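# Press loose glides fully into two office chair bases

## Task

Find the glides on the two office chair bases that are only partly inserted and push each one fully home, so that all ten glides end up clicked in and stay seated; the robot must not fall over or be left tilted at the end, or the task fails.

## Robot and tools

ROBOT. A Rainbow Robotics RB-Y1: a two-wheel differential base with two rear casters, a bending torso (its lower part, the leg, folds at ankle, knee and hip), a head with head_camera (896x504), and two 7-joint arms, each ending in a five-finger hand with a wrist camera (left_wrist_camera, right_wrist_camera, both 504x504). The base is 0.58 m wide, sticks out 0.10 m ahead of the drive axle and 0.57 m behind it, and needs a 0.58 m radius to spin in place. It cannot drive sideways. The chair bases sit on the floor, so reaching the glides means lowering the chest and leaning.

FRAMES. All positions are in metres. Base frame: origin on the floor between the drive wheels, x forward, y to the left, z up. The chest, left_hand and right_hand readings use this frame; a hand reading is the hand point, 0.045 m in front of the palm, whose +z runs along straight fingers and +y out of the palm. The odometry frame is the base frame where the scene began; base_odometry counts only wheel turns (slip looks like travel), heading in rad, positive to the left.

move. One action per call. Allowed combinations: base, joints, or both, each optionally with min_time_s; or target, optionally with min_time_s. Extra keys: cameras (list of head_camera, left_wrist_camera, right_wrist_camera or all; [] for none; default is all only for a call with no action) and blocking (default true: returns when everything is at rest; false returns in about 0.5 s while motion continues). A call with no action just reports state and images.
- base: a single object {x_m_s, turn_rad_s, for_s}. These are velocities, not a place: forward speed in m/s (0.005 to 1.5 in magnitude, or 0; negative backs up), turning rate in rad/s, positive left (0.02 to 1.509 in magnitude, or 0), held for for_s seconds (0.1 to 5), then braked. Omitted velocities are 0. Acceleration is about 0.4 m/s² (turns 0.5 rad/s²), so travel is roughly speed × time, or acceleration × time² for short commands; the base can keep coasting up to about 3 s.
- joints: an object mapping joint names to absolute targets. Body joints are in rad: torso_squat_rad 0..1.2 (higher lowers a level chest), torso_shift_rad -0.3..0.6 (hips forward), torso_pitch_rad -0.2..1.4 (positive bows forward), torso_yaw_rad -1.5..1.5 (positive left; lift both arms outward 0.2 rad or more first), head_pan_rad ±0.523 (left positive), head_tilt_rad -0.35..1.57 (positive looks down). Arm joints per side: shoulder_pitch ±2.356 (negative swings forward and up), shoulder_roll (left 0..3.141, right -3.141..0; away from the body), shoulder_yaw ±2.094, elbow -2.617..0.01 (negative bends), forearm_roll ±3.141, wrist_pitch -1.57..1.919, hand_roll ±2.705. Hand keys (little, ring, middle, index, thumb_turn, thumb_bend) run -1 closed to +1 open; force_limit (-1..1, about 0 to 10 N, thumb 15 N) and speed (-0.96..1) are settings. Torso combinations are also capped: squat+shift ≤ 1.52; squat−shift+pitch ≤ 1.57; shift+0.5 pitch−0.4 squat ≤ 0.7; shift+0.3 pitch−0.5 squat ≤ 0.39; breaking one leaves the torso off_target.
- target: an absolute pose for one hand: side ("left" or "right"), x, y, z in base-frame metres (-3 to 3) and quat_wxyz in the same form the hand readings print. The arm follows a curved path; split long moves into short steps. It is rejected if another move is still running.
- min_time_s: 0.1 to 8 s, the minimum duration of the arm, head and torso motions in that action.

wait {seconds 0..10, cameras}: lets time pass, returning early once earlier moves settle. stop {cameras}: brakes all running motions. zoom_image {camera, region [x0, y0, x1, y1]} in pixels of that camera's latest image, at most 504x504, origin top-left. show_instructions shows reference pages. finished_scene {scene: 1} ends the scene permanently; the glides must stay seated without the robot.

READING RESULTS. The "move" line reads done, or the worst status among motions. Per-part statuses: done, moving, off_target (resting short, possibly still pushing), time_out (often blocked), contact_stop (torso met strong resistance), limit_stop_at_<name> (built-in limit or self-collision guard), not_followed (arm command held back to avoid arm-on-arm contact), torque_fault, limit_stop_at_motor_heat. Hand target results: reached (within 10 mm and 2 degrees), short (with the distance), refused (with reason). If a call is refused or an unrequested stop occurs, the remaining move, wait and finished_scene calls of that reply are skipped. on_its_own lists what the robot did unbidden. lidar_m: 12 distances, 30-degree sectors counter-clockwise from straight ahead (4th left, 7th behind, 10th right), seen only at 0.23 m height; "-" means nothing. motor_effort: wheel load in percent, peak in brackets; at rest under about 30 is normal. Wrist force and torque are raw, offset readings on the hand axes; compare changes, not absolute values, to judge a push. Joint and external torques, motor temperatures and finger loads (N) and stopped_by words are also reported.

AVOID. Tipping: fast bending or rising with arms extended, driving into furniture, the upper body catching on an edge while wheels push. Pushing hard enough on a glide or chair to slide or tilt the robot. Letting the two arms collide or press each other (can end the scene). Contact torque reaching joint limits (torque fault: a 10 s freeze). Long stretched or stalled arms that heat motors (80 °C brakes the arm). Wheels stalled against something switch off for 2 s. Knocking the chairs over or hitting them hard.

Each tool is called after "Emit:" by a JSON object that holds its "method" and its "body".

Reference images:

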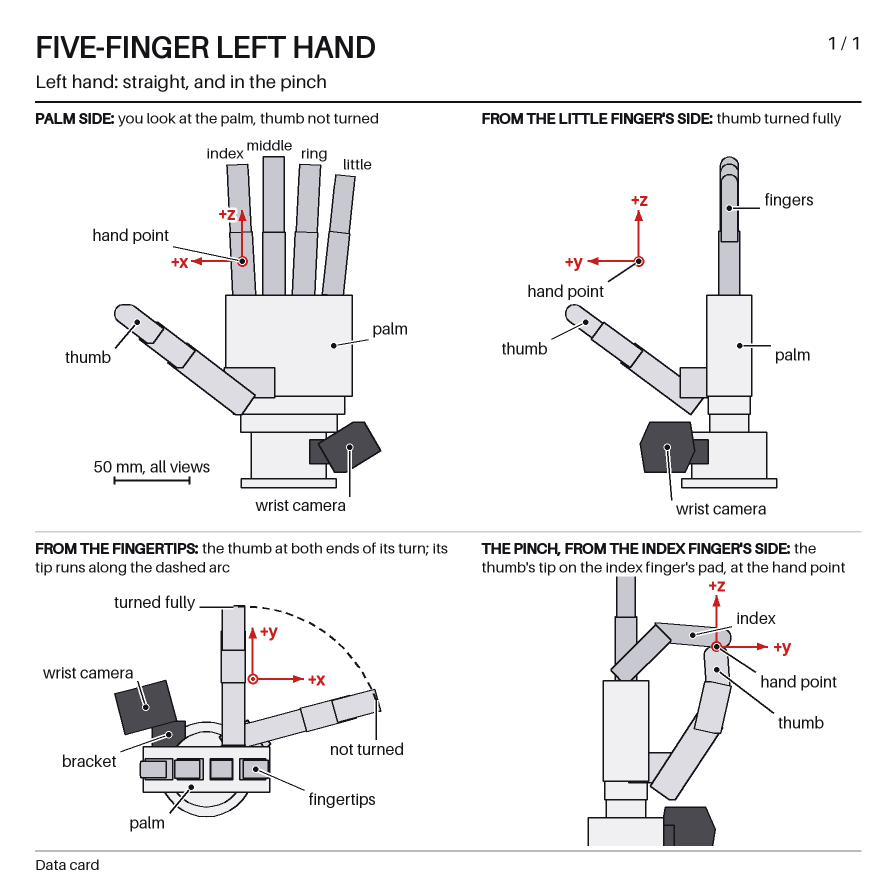

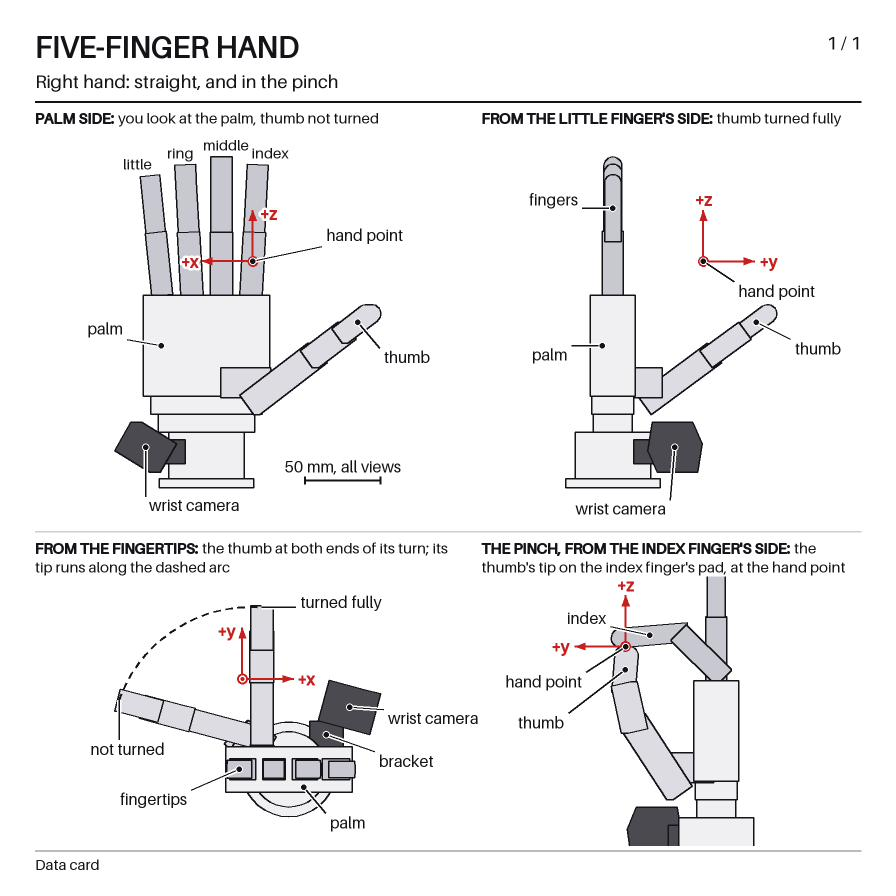

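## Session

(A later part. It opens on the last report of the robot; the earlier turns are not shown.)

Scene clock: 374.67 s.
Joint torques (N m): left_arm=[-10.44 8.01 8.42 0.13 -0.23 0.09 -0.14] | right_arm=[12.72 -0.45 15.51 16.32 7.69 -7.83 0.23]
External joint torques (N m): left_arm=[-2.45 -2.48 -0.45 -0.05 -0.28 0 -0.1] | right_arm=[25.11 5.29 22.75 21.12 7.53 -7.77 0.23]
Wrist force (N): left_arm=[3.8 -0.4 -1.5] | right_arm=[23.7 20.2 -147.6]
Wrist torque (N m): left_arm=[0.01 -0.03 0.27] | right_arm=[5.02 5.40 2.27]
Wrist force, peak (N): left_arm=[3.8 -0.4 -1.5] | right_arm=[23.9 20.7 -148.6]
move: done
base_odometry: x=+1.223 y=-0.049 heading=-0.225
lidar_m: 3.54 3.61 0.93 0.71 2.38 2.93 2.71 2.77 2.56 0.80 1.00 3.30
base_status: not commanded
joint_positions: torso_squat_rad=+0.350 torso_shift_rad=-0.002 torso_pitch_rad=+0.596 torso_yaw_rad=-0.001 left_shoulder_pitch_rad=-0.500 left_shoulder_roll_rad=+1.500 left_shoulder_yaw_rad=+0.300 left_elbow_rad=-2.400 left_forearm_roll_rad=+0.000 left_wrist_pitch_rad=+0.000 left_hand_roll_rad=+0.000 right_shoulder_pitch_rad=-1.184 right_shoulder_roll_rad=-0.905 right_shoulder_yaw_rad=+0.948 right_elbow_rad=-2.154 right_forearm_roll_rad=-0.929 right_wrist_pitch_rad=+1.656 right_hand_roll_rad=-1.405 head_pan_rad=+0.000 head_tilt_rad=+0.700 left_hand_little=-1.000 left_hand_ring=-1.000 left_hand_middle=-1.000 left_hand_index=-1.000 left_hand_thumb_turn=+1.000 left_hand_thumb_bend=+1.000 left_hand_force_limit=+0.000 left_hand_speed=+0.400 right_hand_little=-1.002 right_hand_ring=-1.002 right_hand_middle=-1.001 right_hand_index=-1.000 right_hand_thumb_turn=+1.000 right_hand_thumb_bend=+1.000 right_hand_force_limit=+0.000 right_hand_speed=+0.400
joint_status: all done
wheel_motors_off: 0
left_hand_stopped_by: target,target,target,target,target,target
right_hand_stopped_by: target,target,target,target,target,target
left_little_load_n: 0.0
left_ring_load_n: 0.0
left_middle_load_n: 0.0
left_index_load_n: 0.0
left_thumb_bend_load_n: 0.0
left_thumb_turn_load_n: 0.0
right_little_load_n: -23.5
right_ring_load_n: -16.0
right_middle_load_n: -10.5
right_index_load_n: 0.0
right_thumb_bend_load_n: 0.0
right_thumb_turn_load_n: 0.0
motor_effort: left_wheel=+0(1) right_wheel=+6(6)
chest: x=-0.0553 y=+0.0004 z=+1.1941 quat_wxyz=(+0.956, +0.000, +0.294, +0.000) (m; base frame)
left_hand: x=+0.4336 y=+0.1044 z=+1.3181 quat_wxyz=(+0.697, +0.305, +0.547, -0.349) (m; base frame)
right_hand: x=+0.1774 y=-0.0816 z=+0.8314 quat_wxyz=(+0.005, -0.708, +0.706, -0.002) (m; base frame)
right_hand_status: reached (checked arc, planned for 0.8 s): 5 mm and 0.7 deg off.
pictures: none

Emit:
{"method": "move", "body": {"target": {"side":"right","x":0.175,"y":-0.083,"z":0.840,"quat_wxyz":[0,-0.7071,0.7071,0]}, "min_time_s": 0.6}}

Emit:
{"method": "move", "body": {"target": {"side":"right","x":0.22,"y":-0.15,"z":0.98,"quat_wxyz":[0,-0.7071,0.7071,0]}, "min_time_s": 1}}

Emit:
{"method": "move", "body": {"joints": {"torso_pitch_rad":0.85,"torso_shift_rad":0.1,"right_shoulder_pitch_rad":-0.5,"right_shoulder_roll_rad":-1.5,"right_shoulder_yaw_rad":0,"right_elbow_rad":-2.3,"right_forearm_roll_rad":0,"right_wrist_pitch_rad":0,"right_hand_roll_rad":0,"head_pan_rad":-0.3,"head_tilt_rad":0.35}, "min_time_s": 1.5}}

Emit:
{"method": "move", "body": {"target": {"side":"right","x":0.52,"y":-0.16,"z":0.93,"quat_wxyz":[0,-0.7071,0.7071,0]}, "min_time_s": 1.5, "cameras": ["head_camera"]}}

Scene clock: 376.00 s.
Joint torques (N m): left_arm=[-10.06 8.42 7.68 -0.01 -0.07 0.13 -0.09] | right_arm=[-11.89 -6.41 -7.98 -4.38 0.15 -0.18 -0.06]
External joint torques (N m): left_arm=[-2.08 -2.07 -1.2 -0.16 -0.11 0.04 -0.05] | right_arm=[0.51 -0.64 -0.74 0.33 0.01 -0.13 -0.06]
Wrist force (N): left_arm=[3.6 -0.2 -1.5] | right_arm=[6.2 5.8 8.7]
Wrist torque (N m): left_arm=[0.02 -0.01 0.26] | right_arm=[0.44 -1.36 0.69]
Wrist force, peak (N): left_arm=[3.8 -0.1 -1.5] | right_arm=[24.0 20.5 -148.0]
move: done
base_odometry: x=+1.223 y=-0.049 heading=-0.225
lidar_m: 3.53 3.61 0.94 0.71 2.39 2.95 2.70 2.78 2.57 0.80 0.99 3.31
base_status: not commanded
joint_positions: torso_squat_rad=+0.350 torso_shift_rad=+0.000 torso_pitch_rad=+0.600 torso_yaw_rad=+0.000 left_shoulder_pitch_rad=-0.500 left_shoulder_roll_rad=+1.500 left_shoulder_yaw_rad=+0.300 left_elbow_rad=-2.400 left_forearm_roll_rad=+0.000 left_wrist_pitch_rad=+0.000 left_hand_roll_rad=+0.000 right_shoulder_pitch_rad=-1.194 right_shoulder_roll_rad=-0.910 right_shoulder_yaw_rad=+0.935 right_elbow_rad=-2.170 right_forearm_roll_rad=-0.959 right_wrist_pitch_rad=+1.680 right_hand_roll_rad=-1.415 head_pan_rad=+0.000 head_tilt_rad=+0.700 left_hand_little=-1.000 left_hand_ring=-1.000 left_hand_middle=-1.000 left_hand_index=-1.000 left_hand_thumb_turn=+1.000 left_hand_thumb_bend=+1.000 left_hand_force_limit=+0.000 left_hand_speed=+0.400 right_hand_little=-1.000 right_hand_ring=-1.000 right_hand_middle=-1.000 right_hand_index=-1.000 right_hand_thumb_turn=+1.000 right_hand_thumb_bend=+1.000 right_hand_force_limit=+0.000 right_hand_speed=+0.400
joint_status: all done
wheel_motors_off: 0
left_hand_stopped_by: target,target,target,target,target,target
right_hand_stopped_by: target,target,target,target,target,target
left_little_load_n: 0.0
left_ring_load_n: 0.0
left_middle_load_n: 0.0
left_index_load_n: 0.0
left_thumb_bend_load_n: 0.0
left_thumb_turn_load_n: 0.0
right_little_load_n: -0.5
right_ring_load_n: 0.0
right_middle_load_n: 0.0
right_index_load_n: 0.5
right_thumb_bend_load_n: 0.0
right_thumb_turn_load_n: -0.5
motor_effort: left_wheel=-1(1) right_wheel=+6(7)
chest: x=-0.0534 y=+0.0003 z=+1.1935 quat_wxyz=(+0.955, +0.000, +0.295, +0.000) (m; base frame)
left_hand: x=+0.4359 y=+0.1044 z=+1.3158 quat_wxyz=(+0.696, +0.304, +0.549, -0.350) (m; base frame)
right_hand: x=+0.1755 y=-0.0828 z=+0.8382 quat_wxyz=(-0.001, -0.708, +0.707, +0.001) (m; base frame)
right_hand_status: reached (checked arc, planned for 0.6 s): 2 mm and 0.2 deg off.
pictures: none

Scene clock: 377.33 s.
Joint torques (N m): left_arm=[-10.41 8.39 7.86 0.11 -0.29 0.25 -0.21] | right_arm=[-13.41 -8.46 -10.07 -1.9 0.15 -0.02 0.13]
External joint torques (N m): left_arm=[-2.43 -2.1 -1.02 -0.04 -0.34 0.17 -0.17] | right_arm=[-0.27 0.37 -1.79 -0.6 0.01 0.02 0.13]
Wrist force (N): left_arm=[3.6 -0.2 -1.4] | right_arm=[6.3 6.3 9.7]
Wrist torque (N m): left_arm=[0.02 0.00 0.25] | right_arm=[0.52 -1.38 0.89]
Wrist force, peak (N): left_arm=[3.8 -0.1 -1.7] | right_arm=[6.3 6.0 10.2]
move: done
base_odometry: x=+1.223 y=-0.049 heading=-0.225
lidar_m: 3.53 3.60 0.93 0.71 2.37 2.93 2.70 2.77 2.55 0.79 1.01 3.33
base_status: not commanded
joint_positions: torso_squat_rad=+0.350 torso_shift_rad=+0.000 torso_pitch_rad=+0.600 torso_yaw_rad=+0.000 left_shoulder_pitch_rad=-0.500 left_shoulder_roll_rad=+1.500 left_shoulder_yaw_rad=+0.300 left_elbow_rad=-2.400 left_forearm_roll_rad=+0.000 left_wrist_pitch_rad=+0.000 left_hand_roll_rad=+0.000 right_shoulder_pitch_rad=-1.361 right_shoulder_roll_rad=-1.210 right_shoulder_yaw_rad=+0.588 right_elbow_rad=-2.227 right_forearm_roll_rad=-1.448 right_wrist_pitch_rad=+1.830 right_hand_roll_rad=-1.292 head_pan_rad=+0.000 head_tilt_rad=+0.700 left_hand_little=-1.000 left_hand_ring=-1.000 left_hand_middle=-1.000 left_hand_index=-1.000 left_hand_thumb_turn=+1.000 left_hand_thumb_bend=+1.000 left_hand_force_limit=+0.000 left_hand_speed=+0.400 right_hand_little=-1.000 right_hand_ring=-1.000 right_hand_middle=-1.000 right_hand_index=-1.000 right_hand_thumb_turn=+1.000 right_hand_thumb_bend=+1.000 right_hand_force_limit=+0.000 right_hand_speed=+0.400
joint_status: all done
wheel_motors_off: 0
left_hand_stopped_by: target,target,target,target,target,target
right_hand_stopped_by: target,target,target,target,target,target
left_little_load_n: 0.0
left_ring_load_n: 0.0
left_middle_load_n: 0.0
left_index_load_n: 0.0
left_thumb_bend_load_n: 0.0
left_thumb_turn_load_n: 0.0
right_little_load_n: 0.0
right_ring_load_n: 0.0
right_middle_load_n: 0.0
right_index_load_n: 0.0
right_thumb_bend_load_n: 0.0
right_thumb_turn_load_n: 0.0
motor_effort: left_wheel=-1(1) right_wheel=+6(7)
chest: x=-0.0533 y=+0.0003 z=+1.1935 quat_wxyz=(+0.955, +0.000, +0.295, +0.000) (m; base frame)
left_hand: x=+0.4360 y=+0.1044 z=+1.3157 quat_wxyz=(+0.696, +0.304, +0.549, -0.350) (m; base frame)
right_hand: x=+0.2199 y=-0.1499 z=+0.9798 quat_wxyz=(+0.000, -0.707, +0.707, +0.000) (m; base frame)
right_hand_status: reached (checked arc, planned for 1.0 s): 0 mm and 0.0 deg off.
pictures: none

Scene clock: 379.13 s.
Joint torques (N m): left_arm=[-9.15 7.22 8.27 -1.75 -0.23 -0.2 -0.17] | right_arm=[-6.72 -11.17 -11.64 -3.77 -0.05 -0.48 -0.09]
External joint torques (N m): left_arm=[-1.98 -2.67 -0.69 -0.01 -0.29 0.11 -0.13] | right_arm=[0.3 -0.21 -2.63 -0.39 -0.1 0.22 -0.13]
Wrist force (N): left_arm=[3.5 0.7 -0.7] | right_arm=[1.4 8.2 4.3]
Wrist torque (N m): left_arm=[0.02 0.03 0.22] | right_arm=[0.92 -0.99 0.64]
Wrist force, peak (N): left_arm=[4.1 0.2 -1.3] | right_arm=[6.6 10.3 8.8]
move: done
base_odometry: x=+1.223 y=-0.049 heading=-0.225
lidar_m: 3.53 3.60 0.95 0.71 2.38 2.94 2.70 2.78 2.57 0.78 1.00 3.32
base_status: not commanded
joint_positions: torso_squat_rad=+0.350 torso_shift_rad=+0.100 torso_pitch_rad=+0.850 torso_yaw_rad=+0.000 left_shoulder_pitch_rad=-0.500 left_shoulder_roll_rad=+1.500 left_shoulder_yaw_rad=+0.300 left_elbow_rad=-2.400 left_forearm_roll_rad=+0.000 left_wrist_pitch_rad=+0.000 left_hand_roll_rad=+0.000 right_shoulder_pitch_rad=-0.500 right_shoulder_roll_rad=-1.500 right_shoulder_yaw_rad=+0.000 right_elbow_rad=-2.300 right_forearm_roll_rad=+0.000 right_wrist_pitch_rad=+0.000 right_hand_roll_rad=+0.000 head_pan_rad=-0.300 head_tilt_rad=+0.350 left_hand_little=-1.000 left_hand_ring=-1.000 left_hand_middle=-1.000 left_hand_index=-1.000 left_hand_thumb_turn=+1.000 left_hand_thumb_bend=+1.000 left_hand_force_limit=+0.000 left_hand_speed=+0.400 right_hand_little=-1.000 right_hand_ring=-1.000 right_hand_middle=-1.000 right_hand_index=-1.000 right_hand_thumb_turn=+1.000 right_hand_thumb_bend=+1.000 right_hand_force_limit=+0.000 right_hand_speed=+0.400
joint_status: all done
wheel_motors_off: 0
left_hand_stopped_by: target,target,target,target,target,target
right_hand_stopped_by: target,target,target,target,target,target
left_little_load_n: 0.0
left_ring_load_n: 0.0
left_middle_load_n: 0.0
left_index_load_n: 0.0
left_thumb_bend_load_n: 0.0
left_thumb_turn_load_n: 0.0
right_little_load_n: 0.0
right_ring_load_n: 0.0
right_middle_load_n: 0.0
right_index_load_n: 0.0
right_thumb_bend_load_n: 0.0
right_thumb_turn_load_n: 0.0
motor_effort: left_wheel=-1(2) right_wheel=+5(6)
chest: x=+0.0702 y=+0.0003 z=+1.1389 quat_wxyz=(+0.911, +0.000, +0.412, +0.000) (m; base frame)
left_hand: x=+0.5746 y=+0.1043 z=+1.1361 quat_wxyz=(+0.622, +0.258, +0.631, -0.385) (m; base frame)
right_hand: x=+0.5660 y=-0.1257 z=+0.9880 quat_wxyz=(+0.387, -0.736, -0.199, -0.519) (m; base frame)
pictures: none

Scene clock: 381.37 s.
Joint torques (N m): left_arm=[-8.91 7.43 8.68 -1.89 -0.02 -0.11 -0.15] | right_arm=[-19.35 -8.63 -8.29 -2.34 0.65 -0.14 0.34]
External joint torques (N m): left_arm=[-1.74 -2.46 -0.28 -0.15 -0.08 0.21 -0.11] | right_arm=[0.27 0.02 -0.21 0.54 0.5 -0.11 0.34]
Wrist force (N): left_arm=[3.7 0.9 -0.7] | right_arm=[6.5 6.4 9.8]
Wrist torque (N m): left_arm=[0.05 0.01 0.23] | right_arm=[0.50 -1.47 0.69]
Wrist force, peak (N): left_arm=[3.9 0.9 -0.6] | right_arm=[4.9 11.3 8.3]
move: done
base_odometry: x=+1.223 y=-0.049 heading=-0.224
lidar_m: 3.52 3.60 0.95 0.71 2.38 2.95 2.71 2.78 2.56 0.80 1.00 3.31
base_status: not commanded
joint_positions: torso_squat_rad=+0.350 torso_shift_rad=+0.100 torso_pitch_rad=+0.850 torso_yaw_rad=+0.000 left_shoulder_pitch_rad=-0.500 left_shoulder_roll_rad=+1.500 left_shoulder_yaw_rad=+0.300 left_elbow_rad=-2.400 left_forearm_roll_rad=+0.000 left_wrist_pitch_rad=+0.000 left_hand_roll_rad=+0.000 right_shoulder_pitch_rad=-1.914 right_shoulder_roll_rad=-1.031 right_shoulder_yaw_rad=+0.652 right_elbow_rad=-1.389 right_forearm_roll_rad=-1.238 right_wrist_pitch_rad=+1.889 right_hand_roll_rad=-0.741 head_pan_rad=-0.300 head_tilt_rad=+0.350 left_hand_little=-1.000 left_hand_ring=-1.000 left_hand_middle=-1.000 left_hand_index=-1.000 left_hand_thumb_turn=+1.000 left_hand_thumb_bend=+1.000 left_hand_force_limit=+0.000 left_hand_speed=+0.400 right_hand_little=-1.000 right_hand_ring=-1.000 right_hand_middle=-1.000 right_hand_index=-1.000 right_hand_thumb_turn=+1.000 right_hand_thumb_bend=+1.000 right_hand_force_limit=+0.000 right_hand_speed=+0.400
joint_status: all done
wheel_motors_off: 0
left_hand_stopped_by: target,target,target,target,target,target
right_hand_stopped_by: target,target,target,target,target,target
left_little_load_n: 0.0
left_ring_load_n: 0.0
left_middle_load_n: 0.0
left_index_load_n: 0.0
left_thumb_bend_load_n: 0.0
left_thumb_turn_load_n: 0.0
right_little_load_n: 0.0
right_ring_load_n: 0.0
right_middle_load_n: 0.0
right_index_load_n: 0.0
right_thumb_bend_load_n: 0.0
right_thumb_turn_load_n: 0.0
motor_effort: left_wheel=-1(2) right_wheel=+4(5)
chest: x=+0.0702 y=+0.0003 z=+1.1389 quat_wxyz=(+0.911, +0.000, +0.412, +0.000) (m; base frame)
left_hand: x=+0.5746 y=+0.1043 z=+1.1361 quat_wxyz=(+0.622, +0.258, +0.631, -0.385) (m; base frame)
right_hand: x=+0.5191 y=-0.1599 z=+0.9302 quat_wxyz=(+0.002, -0.707, +0.707, -0.001) (m; base frame)
right_hand_status: reached (checked arc, planned for 1.5 s): 1 mm and 0.3 deg off.
pictures: head_camera

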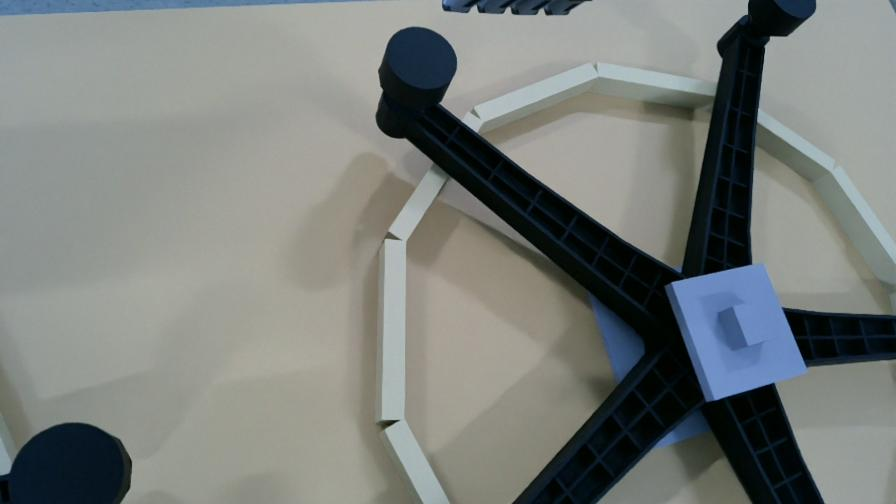

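Emit:
{"method": "zoom_image", "body": {"camera": "head_camera", "region": [360, 10, 480, 150]}}

Emit:
{"method": "zoom_image", "body": {"camera": "head_camera", "region": [700, 0, 830, 80]}}

Emit:
{"method": "move", "body": {"target": {"side":"right","x":0.53,"y":-0.145,"z":0.85,"quat_wxyz":[0,-0.7071,0.7071,0]}, "min_time_s": 1.2, "cameras": ["head_camera"]}}

Emit:
{"method": "zoom_image", "body": {"camera": "head_camera", "region": [360, 0, 520, 150]}}

Scaled by 3.600 from the camera's 896x504 image, which has a finer 1280x720 frame.

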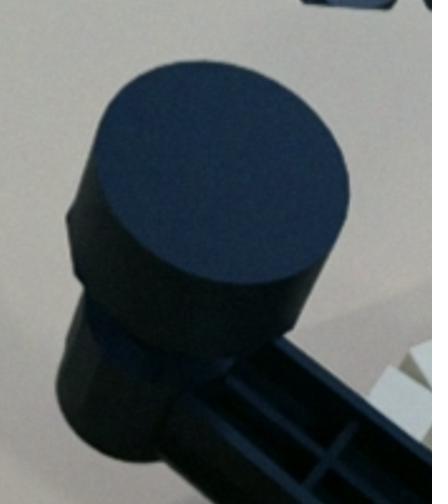

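Scaled by 3.877 from the camera's 896x504 image, which has a finer 1280x720 frame.

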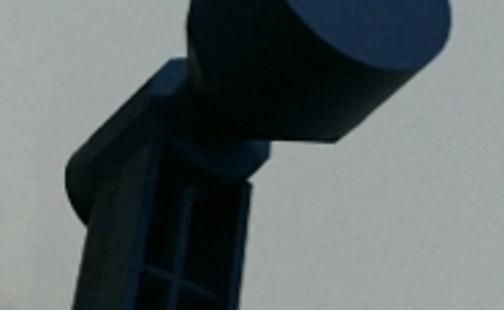

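Scene clock: 383.10 s.
Joint torques (N m): left_arm=[-9.79 7.74 8.46 -1.94 -0.24 -0.34 0.04] | right_arm=[-19.39 -7.18 -7.63 -2.96 0.45 -0.03 0.25]
External joint torques (N m): left_arm=[-2.62 -2.15 -0.5 -0.2 -0.3 -0.02 0.08] | right_arm=[0.82 1.46 0.09 0.54 0.29 -0.01 0.25]
Wrist force (N): left_arm=[3.7 0.8 -0.8] | right_arm=[6.0 6.2 10.3]
Wrist torque (N m): left_arm=[0.04 0.00 0.23] | right_arm=[0.46 -1.42 0.84]
Wrist force, peak (N): left_arm=[3.9 1.0 -0.7] | right_arm=[6.3 6.6 10.5]
move: done
base_odometry: x=+1.223 y=-0.049 heading=-0.224
lidar_m: 3.53 3.59 0.93 0.71 2.38 2.92 2.70 2.78 2.56 0.80 1.01 3.32
base_status: not commanded
joint_positions: torso_squat_rad=+0.350 torso_shift_rad=+0.100 torso_pitch_rad=+0.850 torso_yaw_rad=+0.000 left_shoulder_pitch_rad=-0.500 left_shoulder_roll_rad=+1.500 left_shoulder_yaw_rad=+0.300 left_elbow_rad=-2.400 left_forearm_roll_rad=+0.000 left_wrist_pitch_rad=+0.000 left_hand_roll_rad=+0.000 right_shoulder_pitch_rad=-1.830 right_shoulder_roll_rad=-0.926 right_shoulder_yaw_rad=+0.722 right_elbow_rad=-1.262 right_forearm_roll_rad=-1.137 right_wrist_pitch_rad=+1.715 right_hand_roll_rad=-0.688 head_pan_rad=-0.300 head_tilt_rad=+0.350 left_hand_little=-1.000 left_hand_ring=-1.000 left_hand_middle=-1.000 left_hand_index=-1.000 left_hand_thumb_turn=+1.000 left_hand_thumb_bend=+1.000 left_hand_force_limit=+0.000 left_hand_speed=+0.400 right_hand_little=-1.000 right_hand_ring=-1.000 right_hand_middle=-1.000 right_hand_index=-1.000 right_hand_thumb_turn=+1.000 right_hand_thumb_bend=+1.000 right_hand_force_limit=+0.000 right_hand_speed=+0.400
joint_status: all done
wheel_motors_off: 0
left_hand_stopped_by: target,target,target,target,target,target
right_hand_stopped_by: target,target,target,target,target,target
left_little_load_n: 0.0
left_ring_load_n: 0.0
left_middle_load_n: 0.0
left_index_load_n: 0.0
left_thumb_bend_load_n: 0.0
left_thumb_turn_load_n: 0.0
right_little_load_n: 0.0
right_ring_load_n: 0.0
right_middle_load_n: 0.0
right_index_load_n: 0.0
right_thumb_bend_load_n: 0.0
right_thumb_turn_load_n: 0.0
motor_effort: left_wheel=-1(2) right_wheel=+4(4)
chest: x=+0.0702 y=+0.0003 z=+1.1389 quat_wxyz=(+0.911, +0.000, +0.412, +0.000) (m; base frame)
left_hand: x=+0.5746 y=+0.1043 z=+1.1361 quat_wxyz=(+0.622, +0.258, +0.631, -0.385) (m; base frame)
right_hand: x=+0.5300 y=-0.1450 z=+0.8500 quat_wxyz=(+0.000, -0.707, +0.707, +0.000) (m; base frame)
right_hand_status: reached (checked arc, planned for 1.2 s): 0 mm and 0.0 deg off.
pictures: head_camera

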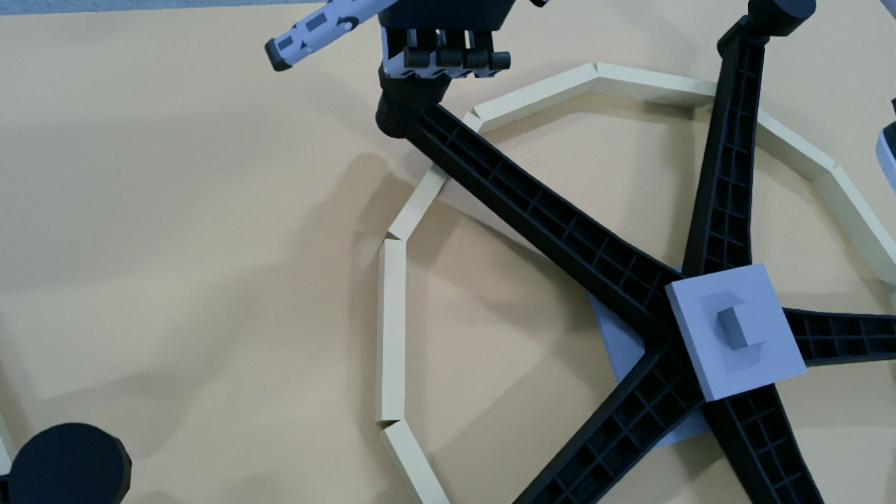

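Scaled by 3.150 from the camera's 896x504 image, which has a finer 1280x720 frame.

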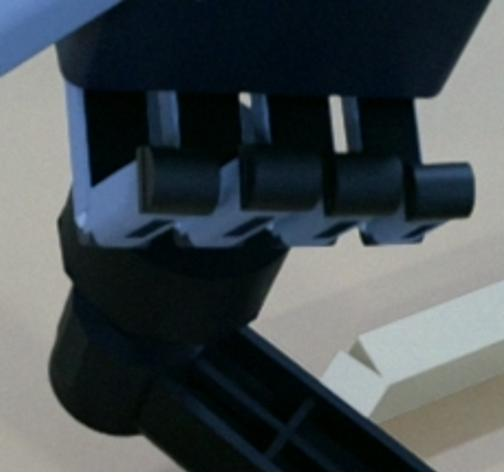

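Emit:
{"method": "move", "body": {"target": {"side":"right","x":0.533,"y":-0.12,"z":0.846,"quat_wxyz":[0,-0.7071,0.7071,0]}, "min_time_s": 0.8, "cameras": ["head_camera"]}}

Emit:
{"method": "zoom_image", "body": {"camera": "head_camera", "region": [340, 0, 500, 150]}}

Emit:
{"method": "move", "body": {"target": {"side":"right","x":0.533,"y":-0.12,"z":0.838,"quat_wxyz":[0,-0.7071,0.7071,0]}, "min_time_s": 0.8}}

Emit:
{"method": "move", "body": {"target": {"side":"right","x":0.533,"y":-0.12,"z":0.832,"quat_wxyz":[0,-0.7071,0.7071,0]}, "min_time_s": 0.8}}

Emit:
{"method": "move", "body": {"target": {"side":"right","x":0.533,"y":-0.12,"z":0.826,"quat_wxyz":[0,-0.7071,0.7071,0]}, "min_time_s": 0.8, "cameras": ["head_camera"]}}

Scene clock: 384.63 s.
Joint torques (N m): left_arm=[-9.21 7.97 8.82 -1.91 -0.15 -0.2 -0.19] | right_arm=[-21.9 -6.51 -7.42 -3.04 0.52 -0.14 -0.01]
External joint torques (N m): left_arm=[-2.04 -1.92 -0.14 -0.16 -0.21 0.12 -0.15] | right_arm=[-1.01 1.42 0.04 0.62 0.37 -0.12 -0.01]
Wrist force (N): left_arm=[3.8 0.9 -0.6] | right_arm=[6.1 6.1 9.9]
Wrist torque (N m): left_arm=[0.06 0.00 0.22] | right_arm=[0.47 -1.42 0.69]
Wrist force, peak (N): left_arm=[3.9 0.8 -0.7] | right_arm=[6.7 6.3 10.4]
move: done
base_odometry: x=+1.223 y=-0.049 heading=-0.224
lidar_m: 3.53 3.59 0.94 0.71 2.37 2.94 2.71 2.78 2.57 0.79 1.01 3.32
base_status: not commanded
joint_positions: torso_squat_rad=+0.350 torso_shift_rad=+0.100 torso_pitch_rad=+0.850 torso_yaw_rad=+0.000 left_shoulder_pitch_rad=-0.500 left_shoulder_roll_rad=+1.500 left_shoulder_yaw_rad=+0.300 left_elbow_rad=-2.400 left_forearm_roll_rad=+0.000 left_wrist_pitch_rad=+0.000 left_hand_roll_rad=+0.000 right_shoulder_pitch_rad=-1.864 right_shoulder_roll_rad=-0.857 right_shoulder_yaw_rad=+0.745 right_elbow_rad=-1.211 right_forearm_roll_rad=-1.112 right_wrist_pitch_rad=+1.710 right_hand_roll_rad=-0.710 head_pan_rad=-0.300 head_tilt_rad=+0.350 left_hand_little=-1.000 left_hand_ring=-1.000 left_hand_middle=-1.000 left_hand_index=-1.000 left_hand_thumb_turn=+1.000 left_hand_thumb_bend=+1.000 left_hand_force_limit=+0.000 left_hand_speed=+0.400 right_hand_little=-1.000 right_hand_ring=-1.000 right_hand_middle=-1.000 right_hand_index=-1.000 right_hand_thumb_turn=+1.000 right_hand_thumb_bend=+1.000 right_hand_force_limit=+0.000 right_hand_speed=+0.400
joint_status: all done
wheel_motors_off: 0
left_hand_stopped_by: target,target,target,target,target,target
right_hand_stopped_by: target,target,target,target,target,target
left_little_load_n: 0.5
left_ring_load_n: 0.0
left_middle_load_n: 0.0
left_index_load_n: 0.0
left_thumb_bend_load_n: 0.0
left_thumb_turn_load_n: 0.0
right_little_load_n: 0.0
right_ring_load_n: 0.0
right_middle_load_n: 0.0
right_index_load_n: 0.0
right_thumb_bend_load_n: 0.0
right_thumb_turn_load_n: 0.0
motor_effort: left_wheel=-1(2) right_wheel=+4(4)
chest: x=+0.0702 y=+0.0003 z=+1.1389 quat_wxyz=(+0.911, +0.000, +0.412, +0.000) (m; base frame)
left_hand: x=+0.5746 y=+0.1043 z=+1.1361 quat_wxyz=(+0.622, +0.258, +0.631, -0.385) (m; base frame)
right_hand: x=+0.5328 y=-0.1201 z=+0.8459 quat_wxyz=(+0.000, -0.707, +0.707, +0.000) (m; base frame)
right_hand_status: reached (checked arc, planned for 0.8 s): 0 mm and 0.0 deg off.
pictures: head_camera

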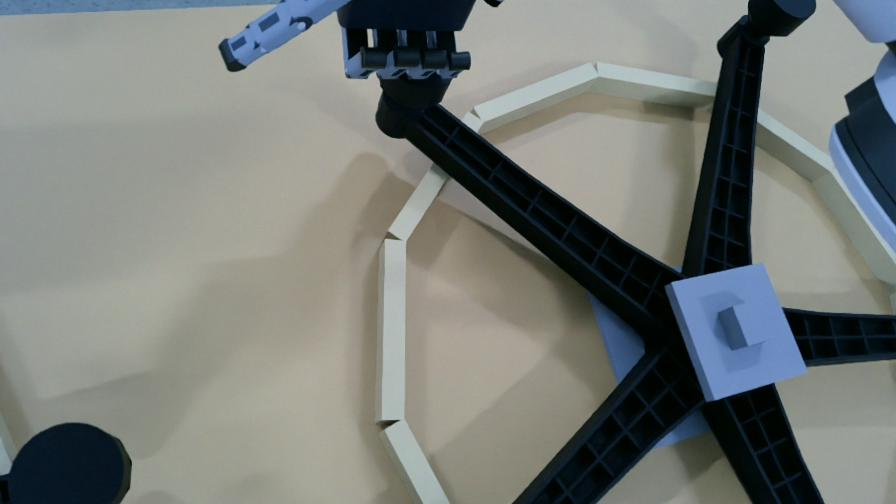

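Scaled by 3.150 from the camera's 896x504 image, which has a finer 1280x720 frame.

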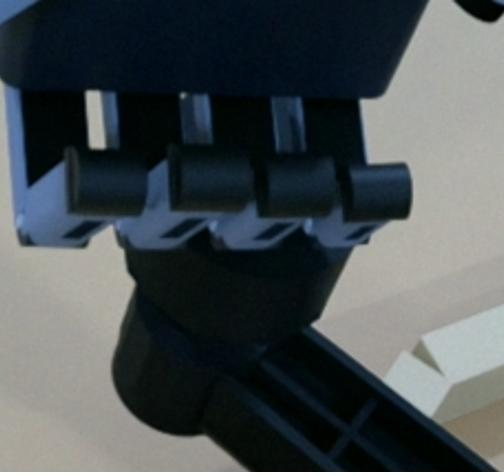

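Scene clock: 385.77 s.
Joint torques (N m): left_arm=[-9.21 7.96 8.78 -1.83 -0.13 -0.32 -0.07] | right_arm=[-18.08 -5.83 -6.16 -2.51 0.76 -0.39 0.36]
External joint torques (N m): left_arm=[-2.04 -1.93 -0.18 -0.09 -0.19 0 -0.04] | right_arm=[2.78 2.11 1.25 1.19 0.61 -0.37 0.37]
Wrist force (N): left_arm=[3.6 0.7 -0.7] | right_arm=[6.0 7.1 3.7]
Wrist torque (N m): left_arm=[0.02 0.01 0.22] | right_arm=[0.66 -1.13 0.94]
Wrist force, peak (N): left_arm=[3.9 1.0 -0.7] | right_arm=[6.7 6.5 10.5]
move: done
base_odometry: x=+1.223 y=-0.049 heading=-0.224
lidar_m: 3.53 3.61 0.93 0.70 2.36 2.94 2.70 2.77 2.56 0.80 1.00 3.34
base_status: not commanded
joint_positions: torso_squat_rad=+0.350 torso_shift_rad=+0.100 torso_pitch_rad=+0.850 torso_yaw_rad=+0.000 left_shoulder_pitch_rad=-0.500 left_shoulder_roll_rad=+1.500 left_shoulder_yaw_rad=+0.300 left_elbow_rad=-2.400 left_forearm_roll_rad=+0.000 left_wrist_pitch_rad=+0.000 left_hand_roll_rad=+0.000 right_shoulder_pitch_rad=-1.854 right_shoulder_roll_rad=-0.851 right_shoulder_yaw_rad=+0.750 right_elbow_rad=-1.202 right_forearm_roll_rad=-1.105 right_wrist_pitch_rad=+1.692 right_hand_roll_rad=-0.706 head_pan_rad=-0.300 head_tilt_rad=+0.350 left_hand_little=-1.000 left_hand_ring=-1.000 left_hand_middle=-1.000 left_hand_index=-1.000 left_hand_thumb_turn=+1.000 left_hand_thumb_bend=+1.000 left_hand_force_limit=+0.000 left_hand_speed=+0.400 right_hand_little=-1.000 right_hand_ring=-1.000 right_hand_middle=-1.000 right_hand_index=-1.000 right_hand_thumb_turn=+1.000 right_hand_thumb_bend=+1.000 right_hand_force_limit=+0.000 right_hand_speed=+0.400
joint_status: all done
wheel_motors_off: 0
left_hand_stopped_by: target,target,target,target,target,target
right_hand_stopped_by: target,target,target,target,target,target
left_little_load_n: 0.0
left_ring_load_n: 0.0
left_middle_load_n: 0.0
left_index_load_n: 0.0
left_thumb_bend_load_n: 0.0
left_thumb_turn_load_n: 0.5
right_little_load_n: -2.5
right_ring_load_n: -0.5
right_middle_load_n: 0.0
right_index_load_n: 0.0
right_thumb_bend_load_n: 0.0
right_thumb_turn_load_n: 0.0
motor_effort: left_wheel=-1(2) right_wheel=+4(4)
chest: x=+0.0702 y=+0.0003 z=+1.1389 quat_wxyz=(+0.911, +0.000, +0.412, +0.000) (m; base frame)
left_hand: x=+0.5746 y=+0.1043 z=+1.1361 quat_wxyz=(+0.622, +0.258, +0.631, -0.385) (m; base frame)
right_hand: x=+0.5331 y=-0.1200 z=+0.8385 quat_wxyz=(+0.000, -0.707, +0.707, +0.000) (m; base frame)
right_hand_status: reached (checked arc, planned for 0.8 s): 0 mm and 0.0 deg off.
pictures: none

Scene clock: 386.90 s.
Joint torques (N m): left_arm=[-9.06 7.55 8.69 -1.83 -0.04 -0.18 -0.23] | right_arm=[-6.07 -1.87 -0.07 0.81 1.91 -3.79 0.37]
External joint torques (N m): left_arm=[-1.88 -2.35 -0.27 -0.1 -0.1 0.13 -0.19] | right_arm=[14.82 6.08 7.32 4.53 1.75 -3.76 0.37]
Wrist force (N): left_arm=[3.9 0.9 -0.7] | right_arm=[8.2 15.2 -33.5]
Wrist torque (N m): left_arm=[0.06 -0.01 0.23] | right_arm=[1.73 0.80 1.37]
Wrist force, peak (N): left_arm=[3.9 0.9 -0.7] | right_arm=[8.3 15.5 -34.3]
move: done
base_odometry: x=+1.223 y=-0.049 heading=-0.224
lidar_m: 3.52 3.60 0.94 0.71 2.36 2.92 2.71 2.77 2.58 0.80 1.01 3.30
base_status: not commanded
joint_positions: torso_squat_rad=+0.350 torso_shift_rad=+0.099 torso_pitch_rad=+0.848 torso_yaw_rad=+0.000 left_shoulder_pitch_rad=-0.500 left_shoulder_roll_rad=+1.500 left_shoulder_yaw_rad=+0.300 left_elbow_rad=-2.400 left_forearm_roll_rad=+0.000 left_wrist_pitch_rad=+0.000 left_hand_roll_rad=+0.000 right_shoulder_pitch_rad=-1.850 right_shoulder_roll_rad=-0.847 right_shoulder_yaw_rad=+0.752 right_elbow_rad=-1.194 right_forearm_roll_rad=-1.100 right_wrist_pitch_rad=+1.680 right_hand_roll_rad=-0.701 head_pan_rad=-0.300 head_tilt_rad=+0.350 left_hand_little=-1.000 left_hand_ring=-1.000 left_hand_middle=-1.000 left_hand_index=-1.000 left_hand_thumb_turn=+1.000 left_hand_thumb_bend=+1.000 left_hand_force_limit=+0.000 left_hand_speed=+0.400 right_hand_little=-1.001 right_hand_ring=-1.001 right_hand_middle=-1.000 right_hand_index=-1.000 right_hand_thumb_turn=+1.000 right_hand_thumb_bend=+1.000 right_hand_force_limit=+0.000 right_hand_speed=+0.400
joint_status: all done
wheel_motors_off: 0
left_hand_stopped_by: target,target,target,target,target,target
right_hand_stopped_by: target,target,target,target,target,target
left_little_load_n: 0.0
left_ring_load_n: 0.0
left_middle_load_n: 0.0
left_index_load_n: 0.0
left_thumb_bend_load_n: 0.0
left_thumb_turn_load_n: -0.5
right_little_load_n: -11.0
right_ring_load_n: -5.5
right_middle_load_n: 0.5
right_index_load_n: 0.0
right_thumb_bend_load_n: 0.0
right_thumb_turn_load_n: 0.0
motor_effort: left_wheel=-1(2) right_wheel=+4(4)
chest: x=+0.0694 y=+0.0003 z=+1.1394 quat_wxyz=(+0.911, +0.000, +0.412, +0.000) (m; base frame)
left_hand: x=+0.5738 y=+0.1042 z=+1.1374 quat_wxyz=(+0.622, +0.259, +0.631, -0.385) (m; base frame)
right_hand: x=+0.5339 y=-0.1197 z=+0.8354 quat_wxyz=(+0.003, -0.707, +0.707, -0.001) (m; base frame)
right_hand_status: reached (checked arc, planned for 0.8 s): 4 mm and 0.3 deg off.
pictures: none

Scene clock: 388.03 s.
Joint torques (N m): left_arm=[-9.59 7.71 8.22 -1.73 -0.01 -0.35 -0.1] | right_arm=[7.64 3.24 7.45 4.36 2.91 -7.94 0.56]
External joint torques (N m): left_arm=[-2.4 -2.2 -0.74 -0.02 -0.07 -0.03 -0.07] | right_arm=[28.57 11.2 14.78 8.1 2.74 -7.91 0.56]
Wrist force (N): left_arm=[3.7 0.9 -0.8] | right_arm=[12.6 25.0 -78.6]
Wrist torque (N m): left_arm=[0.07 0.02 0.21] | right_arm=[3.10 2.94 2.14]
Wrist force, peak (N): left_arm=[3.9 0.9 -0.8] | right_arm=[12.1 25.5 -79.3]
move: done
base_odometry: x=+1.223 y=-0.049 heading=-0.225
lidar_m: 3.53 3.59 0.93 0.71 2.36 2.92 2.72 2.77 2.58 0.80 1.01 3.31
base_status: not commanded
joint_positions: torso_squat_rad=+0.350 torso_shift_rad=+0.098 torso_pitch_rad=+0.846 torso_yaw_rad=+0.000 left_shoulder_pitch_rad=-0.500 left_shoulder_roll_rad=+1.500 left_shoulder_yaw_rad=+0.300 left_elbow_rad=-2.400 left_forearm_roll_rad=+0.000 left_wrist_pitch_rad=+0.000 left_hand_roll_rad=+0.000 right_shoulder_pitch_rad=-1.846 right_shoulder_roll_rad=-0.840 right_shoulder_yaw_rad=+0.755 right_elbow_rad=-1.179 right_forearm_roll_rad=-1.094 right_wrist_pitch_rad=+1.665 right_hand_roll_rad=-0.693 head_pan_rad=-0.300 head_tilt_rad=+0.350 left_hand_little=-1.000 left_hand_ring=-1.000 left_hand_middle=-1.000 left_hand_index=-1.000 left_hand_thumb_turn=+1.000 left_hand_thumb_bend=+1.000 left_hand_force_limit=+0.000 left_hand_speed=+0.400 right_hand_little=-1.002 right_hand_ring=-1.001 right_hand_middle=-1.000 right_hand_index=-1.000 right_hand_thumb_turn=+1.000 right_hand_thumb_bend=+1.000 right_hand_force_limit=+0.000 right_hand_speed=+0.400
joint_status: all done
wheel_motors_off: 0
left_hand_stopped_by: target,target,target,target,target,target
right_hand_stopped_by: target,target,target,target,target,target
left_little_load_n: 0.0
left_ring_load_n: 0.0
left_middle_load_n: 0.0
left_index_load_n: 0.0
left_thumb_bend_load_n: 0.0
left_thumb_turn_load_n: 0.0
right_little_load_n: -21.5
right_ring_load_n: -12.0
right_middle_load_n: 0.0
right_index_load_n: 0.0
right_thumb_bend_load_n: 0.0
right_thumb_turn_load_n: 0.0
motor_effort: left_wheel=-1(2) right_wheel=+6(6)
chest: x=+0.0683 y=+0.0003 z=+1.1399 quat_wxyz=(+0.912, +0.000, +0.411, +0.000) (m; base frame)
left_hand: x=+0.5727 y=+0.1042 z=+1.1391 quat_wxyz=(+0.623, +0.259, +0.630, -0.385) (m; base frame)
right_hand: x=+0.5351 y=-0.1195 z=+0.8320 quat_wxyz=(+0.005, -0.707, +0.707, -0.003) (m; base frame)
right_hand_status: reached (checked arc, planned for 0.8 s): 6 mm and 0.6 deg off.
pictures: head_camera

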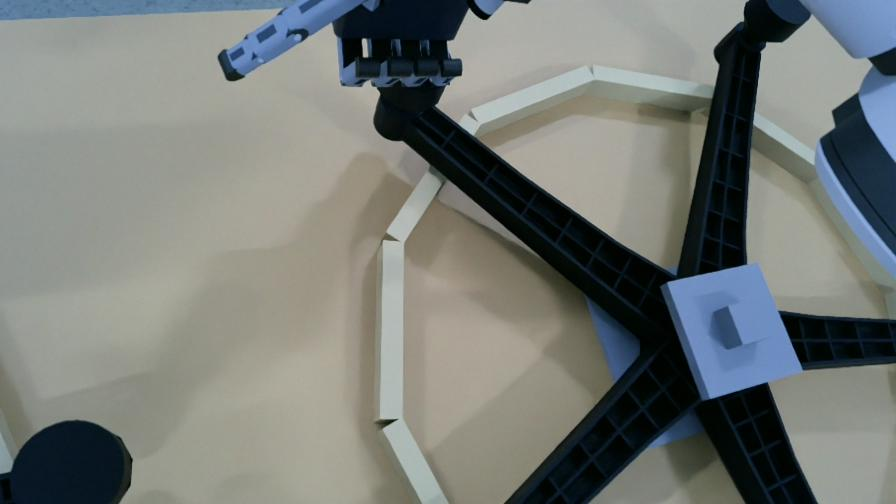

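Emit:
{"method": "move", "body": {"target": {"side":"right","x":0.533,"y":-0.138,"z":0.848,"quat_wxyz":[0,-0.7071,0.7071,0]}, "min_time_s": 0.8}}

Emit:
{"method": "move", "body": {"target": {"side":"right","x":0.533,"y":-0.138,"z":0.834,"quat_wxyz":[0,-0.7071,0.7071,0]}, "min_time_s": 0.8}}

Emit:
{"method": "move", "body": {"target": {"side":"right","x":0.533,"y":-0.138,"z":0.828,"quat_wxyz":[0,-0.7071,0.7071,0]}, "min_time_s": 0.8}}

Emit:
{"method": "move", "body": {"target": {"side":"right","x":0.533,"y":-0.138,"z":0.822,"quat_wxyz":[0,-0.7071,0.7071,0]}, "min_time_s": 0.8}}

Scene clock: 389.43 s.
Joint torques (N m): left_arm=[-9.62 8.12 8.51 -1.8 -0.13 -0.2 -0.19] | right_arm=[-21.21 -8.74 -9.62 -4.43 -0.07 0.22 0.26]
External joint torques (N m): left_arm=[-2.44 -1.77 -0.45 -0.06 -0.19 0.12 -0.15] | right_arm=[-0.63 -0.34 -2.12 -0.84 -0.22 0.23 0.26]
Wrist force (N): left_arm=[3.6 0.8 -0.8] | right_arm=[5.9 5.9 10.0]
Wrist torque (N m): left_arm=[0.05 0.02 0.21] | right_arm=[0.43 -1.40 0.85]
Wrist force, peak (N): left_arm=[3.9 1.0 -0.4] | right_arm=[12.4 25.3 -79.4]
move: done
base_odometry: x=+1.223 y=-0.049 heading=-0.225
lidar_m: 3.51 3.60 0.94 0.71 2.38 2.94 2.71 2.78 2.57 0.79 1.01 3.31
base_status: not commanded
joint_positions: torso_squat_rad=+0.350 torso_shift_rad=+0.100 torso_pitch_rad=+0.850 torso_yaw_rad=+0.000 left_shoulder_pitch_rad=-0.500 left_shoulder_roll_rad=+1.500 left_shoulder_yaw_rad=+0.300 left_elbow_rad=-2.400 left_forearm_roll_rad=+0.000 left_wrist_pitch_rad=+0.000 left_hand_roll_rad=+0.000 right_shoulder_pitch_rad=-1.846 right_shoulder_roll_rad=-0.892 right_shoulder_yaw_rad=+0.735 right_elbow_rad=-1.211 right_forearm_roll_rad=-1.124 right_wrist_pitch_rad=+1.704 right_hand_roll_rad=-0.675 head_pan_rad=-0.300 head_tilt_rad=+0.350 left_hand_little=-1.000 left_hand_ring=-1.000 left_hand_middle=-1.000 left_hand_index=-1.000 left_hand_thumb_turn=+1.000 left_hand_thumb_bend=+1.000 left_hand_force_limit=+0.000 left_hand_speed=+0.400 right_hand_little=-1.000 right_hand_ring=-1.000 right_hand_middle=-1.000 right_hand_index=-1.000 right_hand_thumb_turn=+1.000 right_hand_thumb_bend=+1.000 right_hand_force_limit=+0.000 right_hand_speed=+0.400
joint_status: all done
wheel_motors_off: 0
left_hand_stopped_by: target,target,target,target,target,target
right_hand_stopped_by: target,target,target,target,target,target
left_little_load_n: 0.0
left_ring_load_n: 0.0
left_middle_load_n: 0.0
left_index_load_n: 0.0
left_thumb_bend_load_n: 0.0
left_thumb_turn_load_n: 0.0
right_little_load_n: 0.0
right_ring_load_n: 0.0
right_middle_load_n: 0.0
right_index_load_n: 0.0
right_thumb_bend_load_n: 0.0
right_thumb_turn_load_n: 0.0
motor_effort: left_wheel=-1(1) right_wheel=+6(7)
chest: x=+0.0701 y=+0.0003 z=+1.1390 quat_wxyz=(+0.911, +0.000, +0.412, +0.000) (m; base frame)
left_hand: x=+0.5745 y=+0.1043 z=+1.1364 quat_wxyz=(+0.622, +0.258, +0.631, -0.385) (m; base frame)
right_hand: x=+0.5335 y=-0.1378 z=+0.8450 quat_wxyz=(-0.002, -0.707, +0.707, +0.002) (m; base frame)
right_hand_status: reached (checked arc, planned for 0.8 s): 3 mm and 0.3 deg off.
pictures: none

Scene clock: 390.57 s.
Joint torques (N m): left_arm=[-9.21 7.68 8.3 -1.68 -0.12 -0.06 -0.18] | right_arm=[-9.73 -4 -1.79 -1.67 1.64 -1.91 -0.15]
External joint torques (N m): left_arm=[-2.04 -2.22 -0.66 0.05 -0.18 0.25 -0.14] | right_arm=[10.75 4.46 5.72 1.95 1.48 -1.88 -0.15]
Wrist force (N): left_arm=[3.7 0.9 -0.6] | right_arm=[7.4 10.9 -20.3]
Wrist torque (N m): left_arm=[0.06 0.02 0.21] | right_arm=[1.28 -0.42 0.99]
Wrist force, peak (N): left_arm=[3.9 0.9 -0.8] | right_arm=[7.3 10.9 -21.6]
move: done
base_odometry: x=+1.223 y=-0.049 heading=-0.225
lidar_m: 3.53 3.60 0.95 0.71 2.38 2.92 2.71 2.78 2.57 0.80 1.00 3.33
base_status: not commanded
joint_positions: torso_squat_rad=+0.350 torso_shift_rad=+0.100 torso_pitch_rad=+0.849 torso_yaw_rad=+0.000 left_shoulder_pitch_rad=-0.500 left_shoulder_roll_rad=+1.500 left_shoulder_yaw_rad=+0.300 left_elbow_rad=-2.400 left_forearm_roll_rad=+0.000 left_wrist_pitch_rad=+0.000 left_hand_roll_rad=+0.000 right_shoulder_pitch_rad=-1.828 right_shoulder_roll_rad=-0.890 right_shoulder_yaw_rad=+0.738 right_elbow_rad=-1.213 right_forearm_roll_rad=-1.114 right_wrist_pitch_rad=+1.680 right_hand_roll_rad=-0.676 head_pan_rad=-0.300 head_tilt_rad=+0.350 left_hand_little=-1.000 left_hand_ring=-1.000 left_hand_middle=-1.000 left_hand_index=-1.000 left_hand_thumb_turn=+1.000 left_hand_thumb_bend=+1.000 left_hand_force_limit=+0.000 left_hand_speed=+0.400 right_hand_little=-1.000 right_hand_ring=-1.001 right_hand_middle=-1.000 right_hand_index=-1.000 right_hand_thumb_turn=+1.000 right_hand_thumb_bend=+1.000 right_hand_force_limit=+0.000 right_hand_speed=+0.400
joint_status: all done
wheel_motors_off: 0
left_hand_stopped_by: target,target,target,target,target,target
right_hand_stopped_by: target,target,target,target,target,target
left_little_load_n: 0.0
left_ring_load_n: 0.0
left_middle_load_n: 0.0
left_index_load_n: 0.0
left_thumb_bend_load_n: 0.0
left_thumb_turn_load_n: 0.0
right_little_load_n: 0.0
right_ring_load_n: -6.0
right_middle_load_n: -3.0
right_index_load_n: 0.0
right_thumb_bend_load_n: 0.0
right_thumb_turn_load_n: 0.0
motor_effort: left_wheel=+0(1) right_wheel=+6(7)
chest: x=+0.0697 y=+0.0003 z=+1.1392 quat_wxyz=(+0.911, +0.000, +0.412, +0.000) (m; base frame)
left_hand: x=+0.5741 y=+0.1043 z=+1.1369 quat_wxyz=(+0.622, +0.258, +0.631, -0.385) (m; base frame)
right_hand: x=+0.5336 y=-0.1378 z=+0.8363 quat_wxyz=(+0.002, -0.707, +0.707, -0.001) (m; base frame)
right_hand_status: reached (checked arc, planned for 0.8 s): 2 mm and 0.2 deg off.
pictures: none

Scene clock: 391.70 s.
Joint torques (N m): left_arm=[-9.24 7.67 8.52 -1.71 0.1 -0.04 -0.08] | right_arm=[2.74 1.2 5.51 3.27 3.16 -6.07 0.06]
External joint torques (N m): left_arm=[-2.05 -2.24 -0.44 0.01 0.04 0.28 -0.04] | right_arm=[23.27 9.67 12.99 6.92 3 -6.04 0.06]
Wrist force (N): left_arm=[3.7 0.9 -0.7] | right_arm=[12.1 21.7 -62.0]
Wrist torque (N m): left_arm=[0.05 0.02 0.22] | right_arm=[2.51 0.90 1.49]
Wrist force, peak (N): left_arm=[3.9 0.8 -0.7] | right_arm=[11.9 21.9 -63.5]
move: done
base_odometry: x=+1.223 y=-0.049 heading=-0.225
lidar_m: 3.53 3.59 0.95 0.71 2.38 2.94 2.71 2.78 2.55 0.79 1.01 3.32
base_status: not commanded
joint_positions: torso_squat_rad=+0.350 torso_shift_rad=+0.099 torso_pitch_rad=+0.847 torso_yaw_rad=+0.000 left_shoulder_pitch_rad=-0.500 left_shoulder_roll_rad=+1.500 left_shoulder_yaw_rad=+0.300 left_elbow_rad=-2.400 left_forearm_roll_rad=+0.000 left_wrist_pitch_rad=+0.000 left_hand_roll_rad=+0.000 right_shoulder_pitch_rad=-1.824 right_shoulder_roll_rad=-0.885 right_shoulder_yaw_rad=+0.741 right_elbow_rad=-1.203 right_forearm_roll_rad=-1.108 right_wrist_pitch_rad=+1.666 right_hand_roll_rad=-0.670 head_pan_rad=-0.300 head_tilt_rad=+0.350 left_hand_little=-1.000 left_hand_ring=-1.000 left_hand_middle=-1.000 left_hand_index=-1.000 left_hand_thumb_turn=+1.000 left_hand_thumb_bend=+1.000 left_hand_force_limit=+0.000 left_hand_speed=+0.400 right_hand_little=-1.000 right_hand_ring=-1.001 right_hand_middle=-1.001 right_hand_index=-1.000 right_hand_thumb_turn=+1.000 right_hand_thumb_bend=+1.000 right_hand_force_limit=+0.000 right_hand_speed=+0.400
joint_status: all done
wheel_motors_off: 0
left_hand_stopped_by: target,target,target,target,target,target
right_hand_stopped_by: target,target,target,target,target,target
left_little_load_n: 0.0
left_ring_load_n: 0.0
left_middle_load_n: 0.0
left_index_load_n: 0.0
left_thumb_bend_load_n: 0.0
left_thumb_turn_load_n: 0.0
right_little_load_n: -0.5
right_ring_load_n: -12.5
right_middle_load_n: -9.0
right_index_load_n: 0.0
right_thumb_bend_load_n: 0.0
right_thumb_turn_load_n: 0.0
motor_effort: left_wheel=-1(1) right_wheel=+6(6)
chest: x=+0.0687 y=+0.0003 z=+1.1397 quat_wxyz=(+0.912, +0.000, +0.411, +0.000) (m; base frame)
left_hand: x=+0.5731 y=+0.1043 z=+1.1385 quat_wxyz=(+0.623, +0.259, +0.630, -0.385) (m; base frame)
right_hand: x=+0.5347 y=-0.1376 z=+0.8331 quat_wxyz=(+0.004, -0.707, +0.707, -0.002) (m; base frame)
right_hand_status: reached (checked arc, planned for 0.8 s): 5 mm and 0.5 deg off.
pictures: none

Scene clock: 392.83 s.
Joint torques (N m): left_arm=[-9.5 7.63 8.19 -1.83 0 -0.19 -0.17] | right_arm=[16.59 7.05 12.97 7.57 5.21 -11.16 -0.16]
External joint torques (N m): left_arm=[-2.3 -2.29 -0.77 -0.14 -0.06 0.12 -0.14] | right_arm=[37.18 15.53 20.39 11.24 5.05 -11.11 -0.16]
Wrist force (N): left_arm=[3.8 0.8 -0.7] | right_arm=[16.8 36.3 -112.1]
Wrist torque (N m): left_arm=[0.04 0.00 0.23] | right_arm=[4.13 2.62 2.08]
Wrist force, peak (N): left_arm=[3.9 1.0 -0.7] | right_arm=[16.9 36.1 -113.2]
move: done
base_odometry: x=+1.223 y=-0.049 heading=-0.225
lidar_m: 3.53 3.60 0.94 0.71 2.36 2.94 2.71 2.77 2.56 0.80 1.01 3.30
base_status: not commanded
joint_positions: torso_squat_rad=+0.351 torso_shift_rad=+0.098 torso_pitch_rad=+0.844 torso_yaw_rad=-0.001 left_shoulder_pitch_rad=-0.500 left_shoulder_roll_rad=+1.500 left_shoulder_yaw_rad=+0.300 left_elbow_rad=-2.400 left_forearm_roll_rad=+0.000 left_wrist_pitch_rad=+0.000 left_hand_roll_rad=+0.000 right_shoulder_pitch_rad=-1.821 right_shoulder_roll_rad=-0.876 right_shoulder_yaw_rad=+0.744 right_elbow_rad=-1.185 right_forearm_roll_rad=-1.102 right_wrist_pitch_rad=+1.651 right_hand_roll_rad=-0.661 head_pan_rad=-0.300 head_tilt_rad=+0.350 left_hand_little=-1.000 left_hand_ring=-1.000 left_hand_middle=-1.000 left_hand_index=-1.000 left_hand_thumb_turn=+1.000 left_hand_thumb_bend=+1.000 left_hand_force_limit=+0.000 left_hand_speed=+0.400 right_hand_little=-1.000 right_hand_ring=-1.002 right_hand_middle=-1.002 right_hand_index=-1.000 right_hand_thumb_turn=+1.000 right_hand_thumb_bend=+1.000 right_hand_force_limit=+0.000 right_hand_speed=+0.400
joint_status: all done
wheel_motors_off: 0
left_hand_stopped_by: target,target,target,target,target,target
right_hand_stopped_by: target,target,target,target,target,target
left_little_load_n: 0.0
left_ring_load_n: 0.0
left_middle_load_n: 0.0
left_index_load_n: 0.0
left_thumb_bend_load_n: -0.5
left_thumb_turn_load_n: 0.0
right_little_load_n: -2.0
right_ring_load_n: -20.5
right_middle_load_n: -16.0
right_index_load_n: 0.0
right_thumb_bend_load_n: 0.0
right_thumb_turn_load_n: 0.0
motor_effort: left_wheel=-1(2) right_wheel=+13(13)
chest: x=+0.0674 y=+0.0004 z=+1.1403 quat_wxyz=(+0.912, +0.000, +0.410, -0.001) (m; base frame)
left_hand: x=+0.5718 y=+0.1042 z=+1.1404 quat_wxyz=(+0.624, +0.259, +0.629, -0.385) (m; base frame)
right_hand: x=+0.5359 y=-0.1373 z=+0.8297 quat_wxyz=(+0.006, -0.707, +0.707, -0.003) (m; base frame)
right_hand_status: reached (checked arc, planned for 0.8 s): 8 mm and 0.8 deg off.
pictures: none


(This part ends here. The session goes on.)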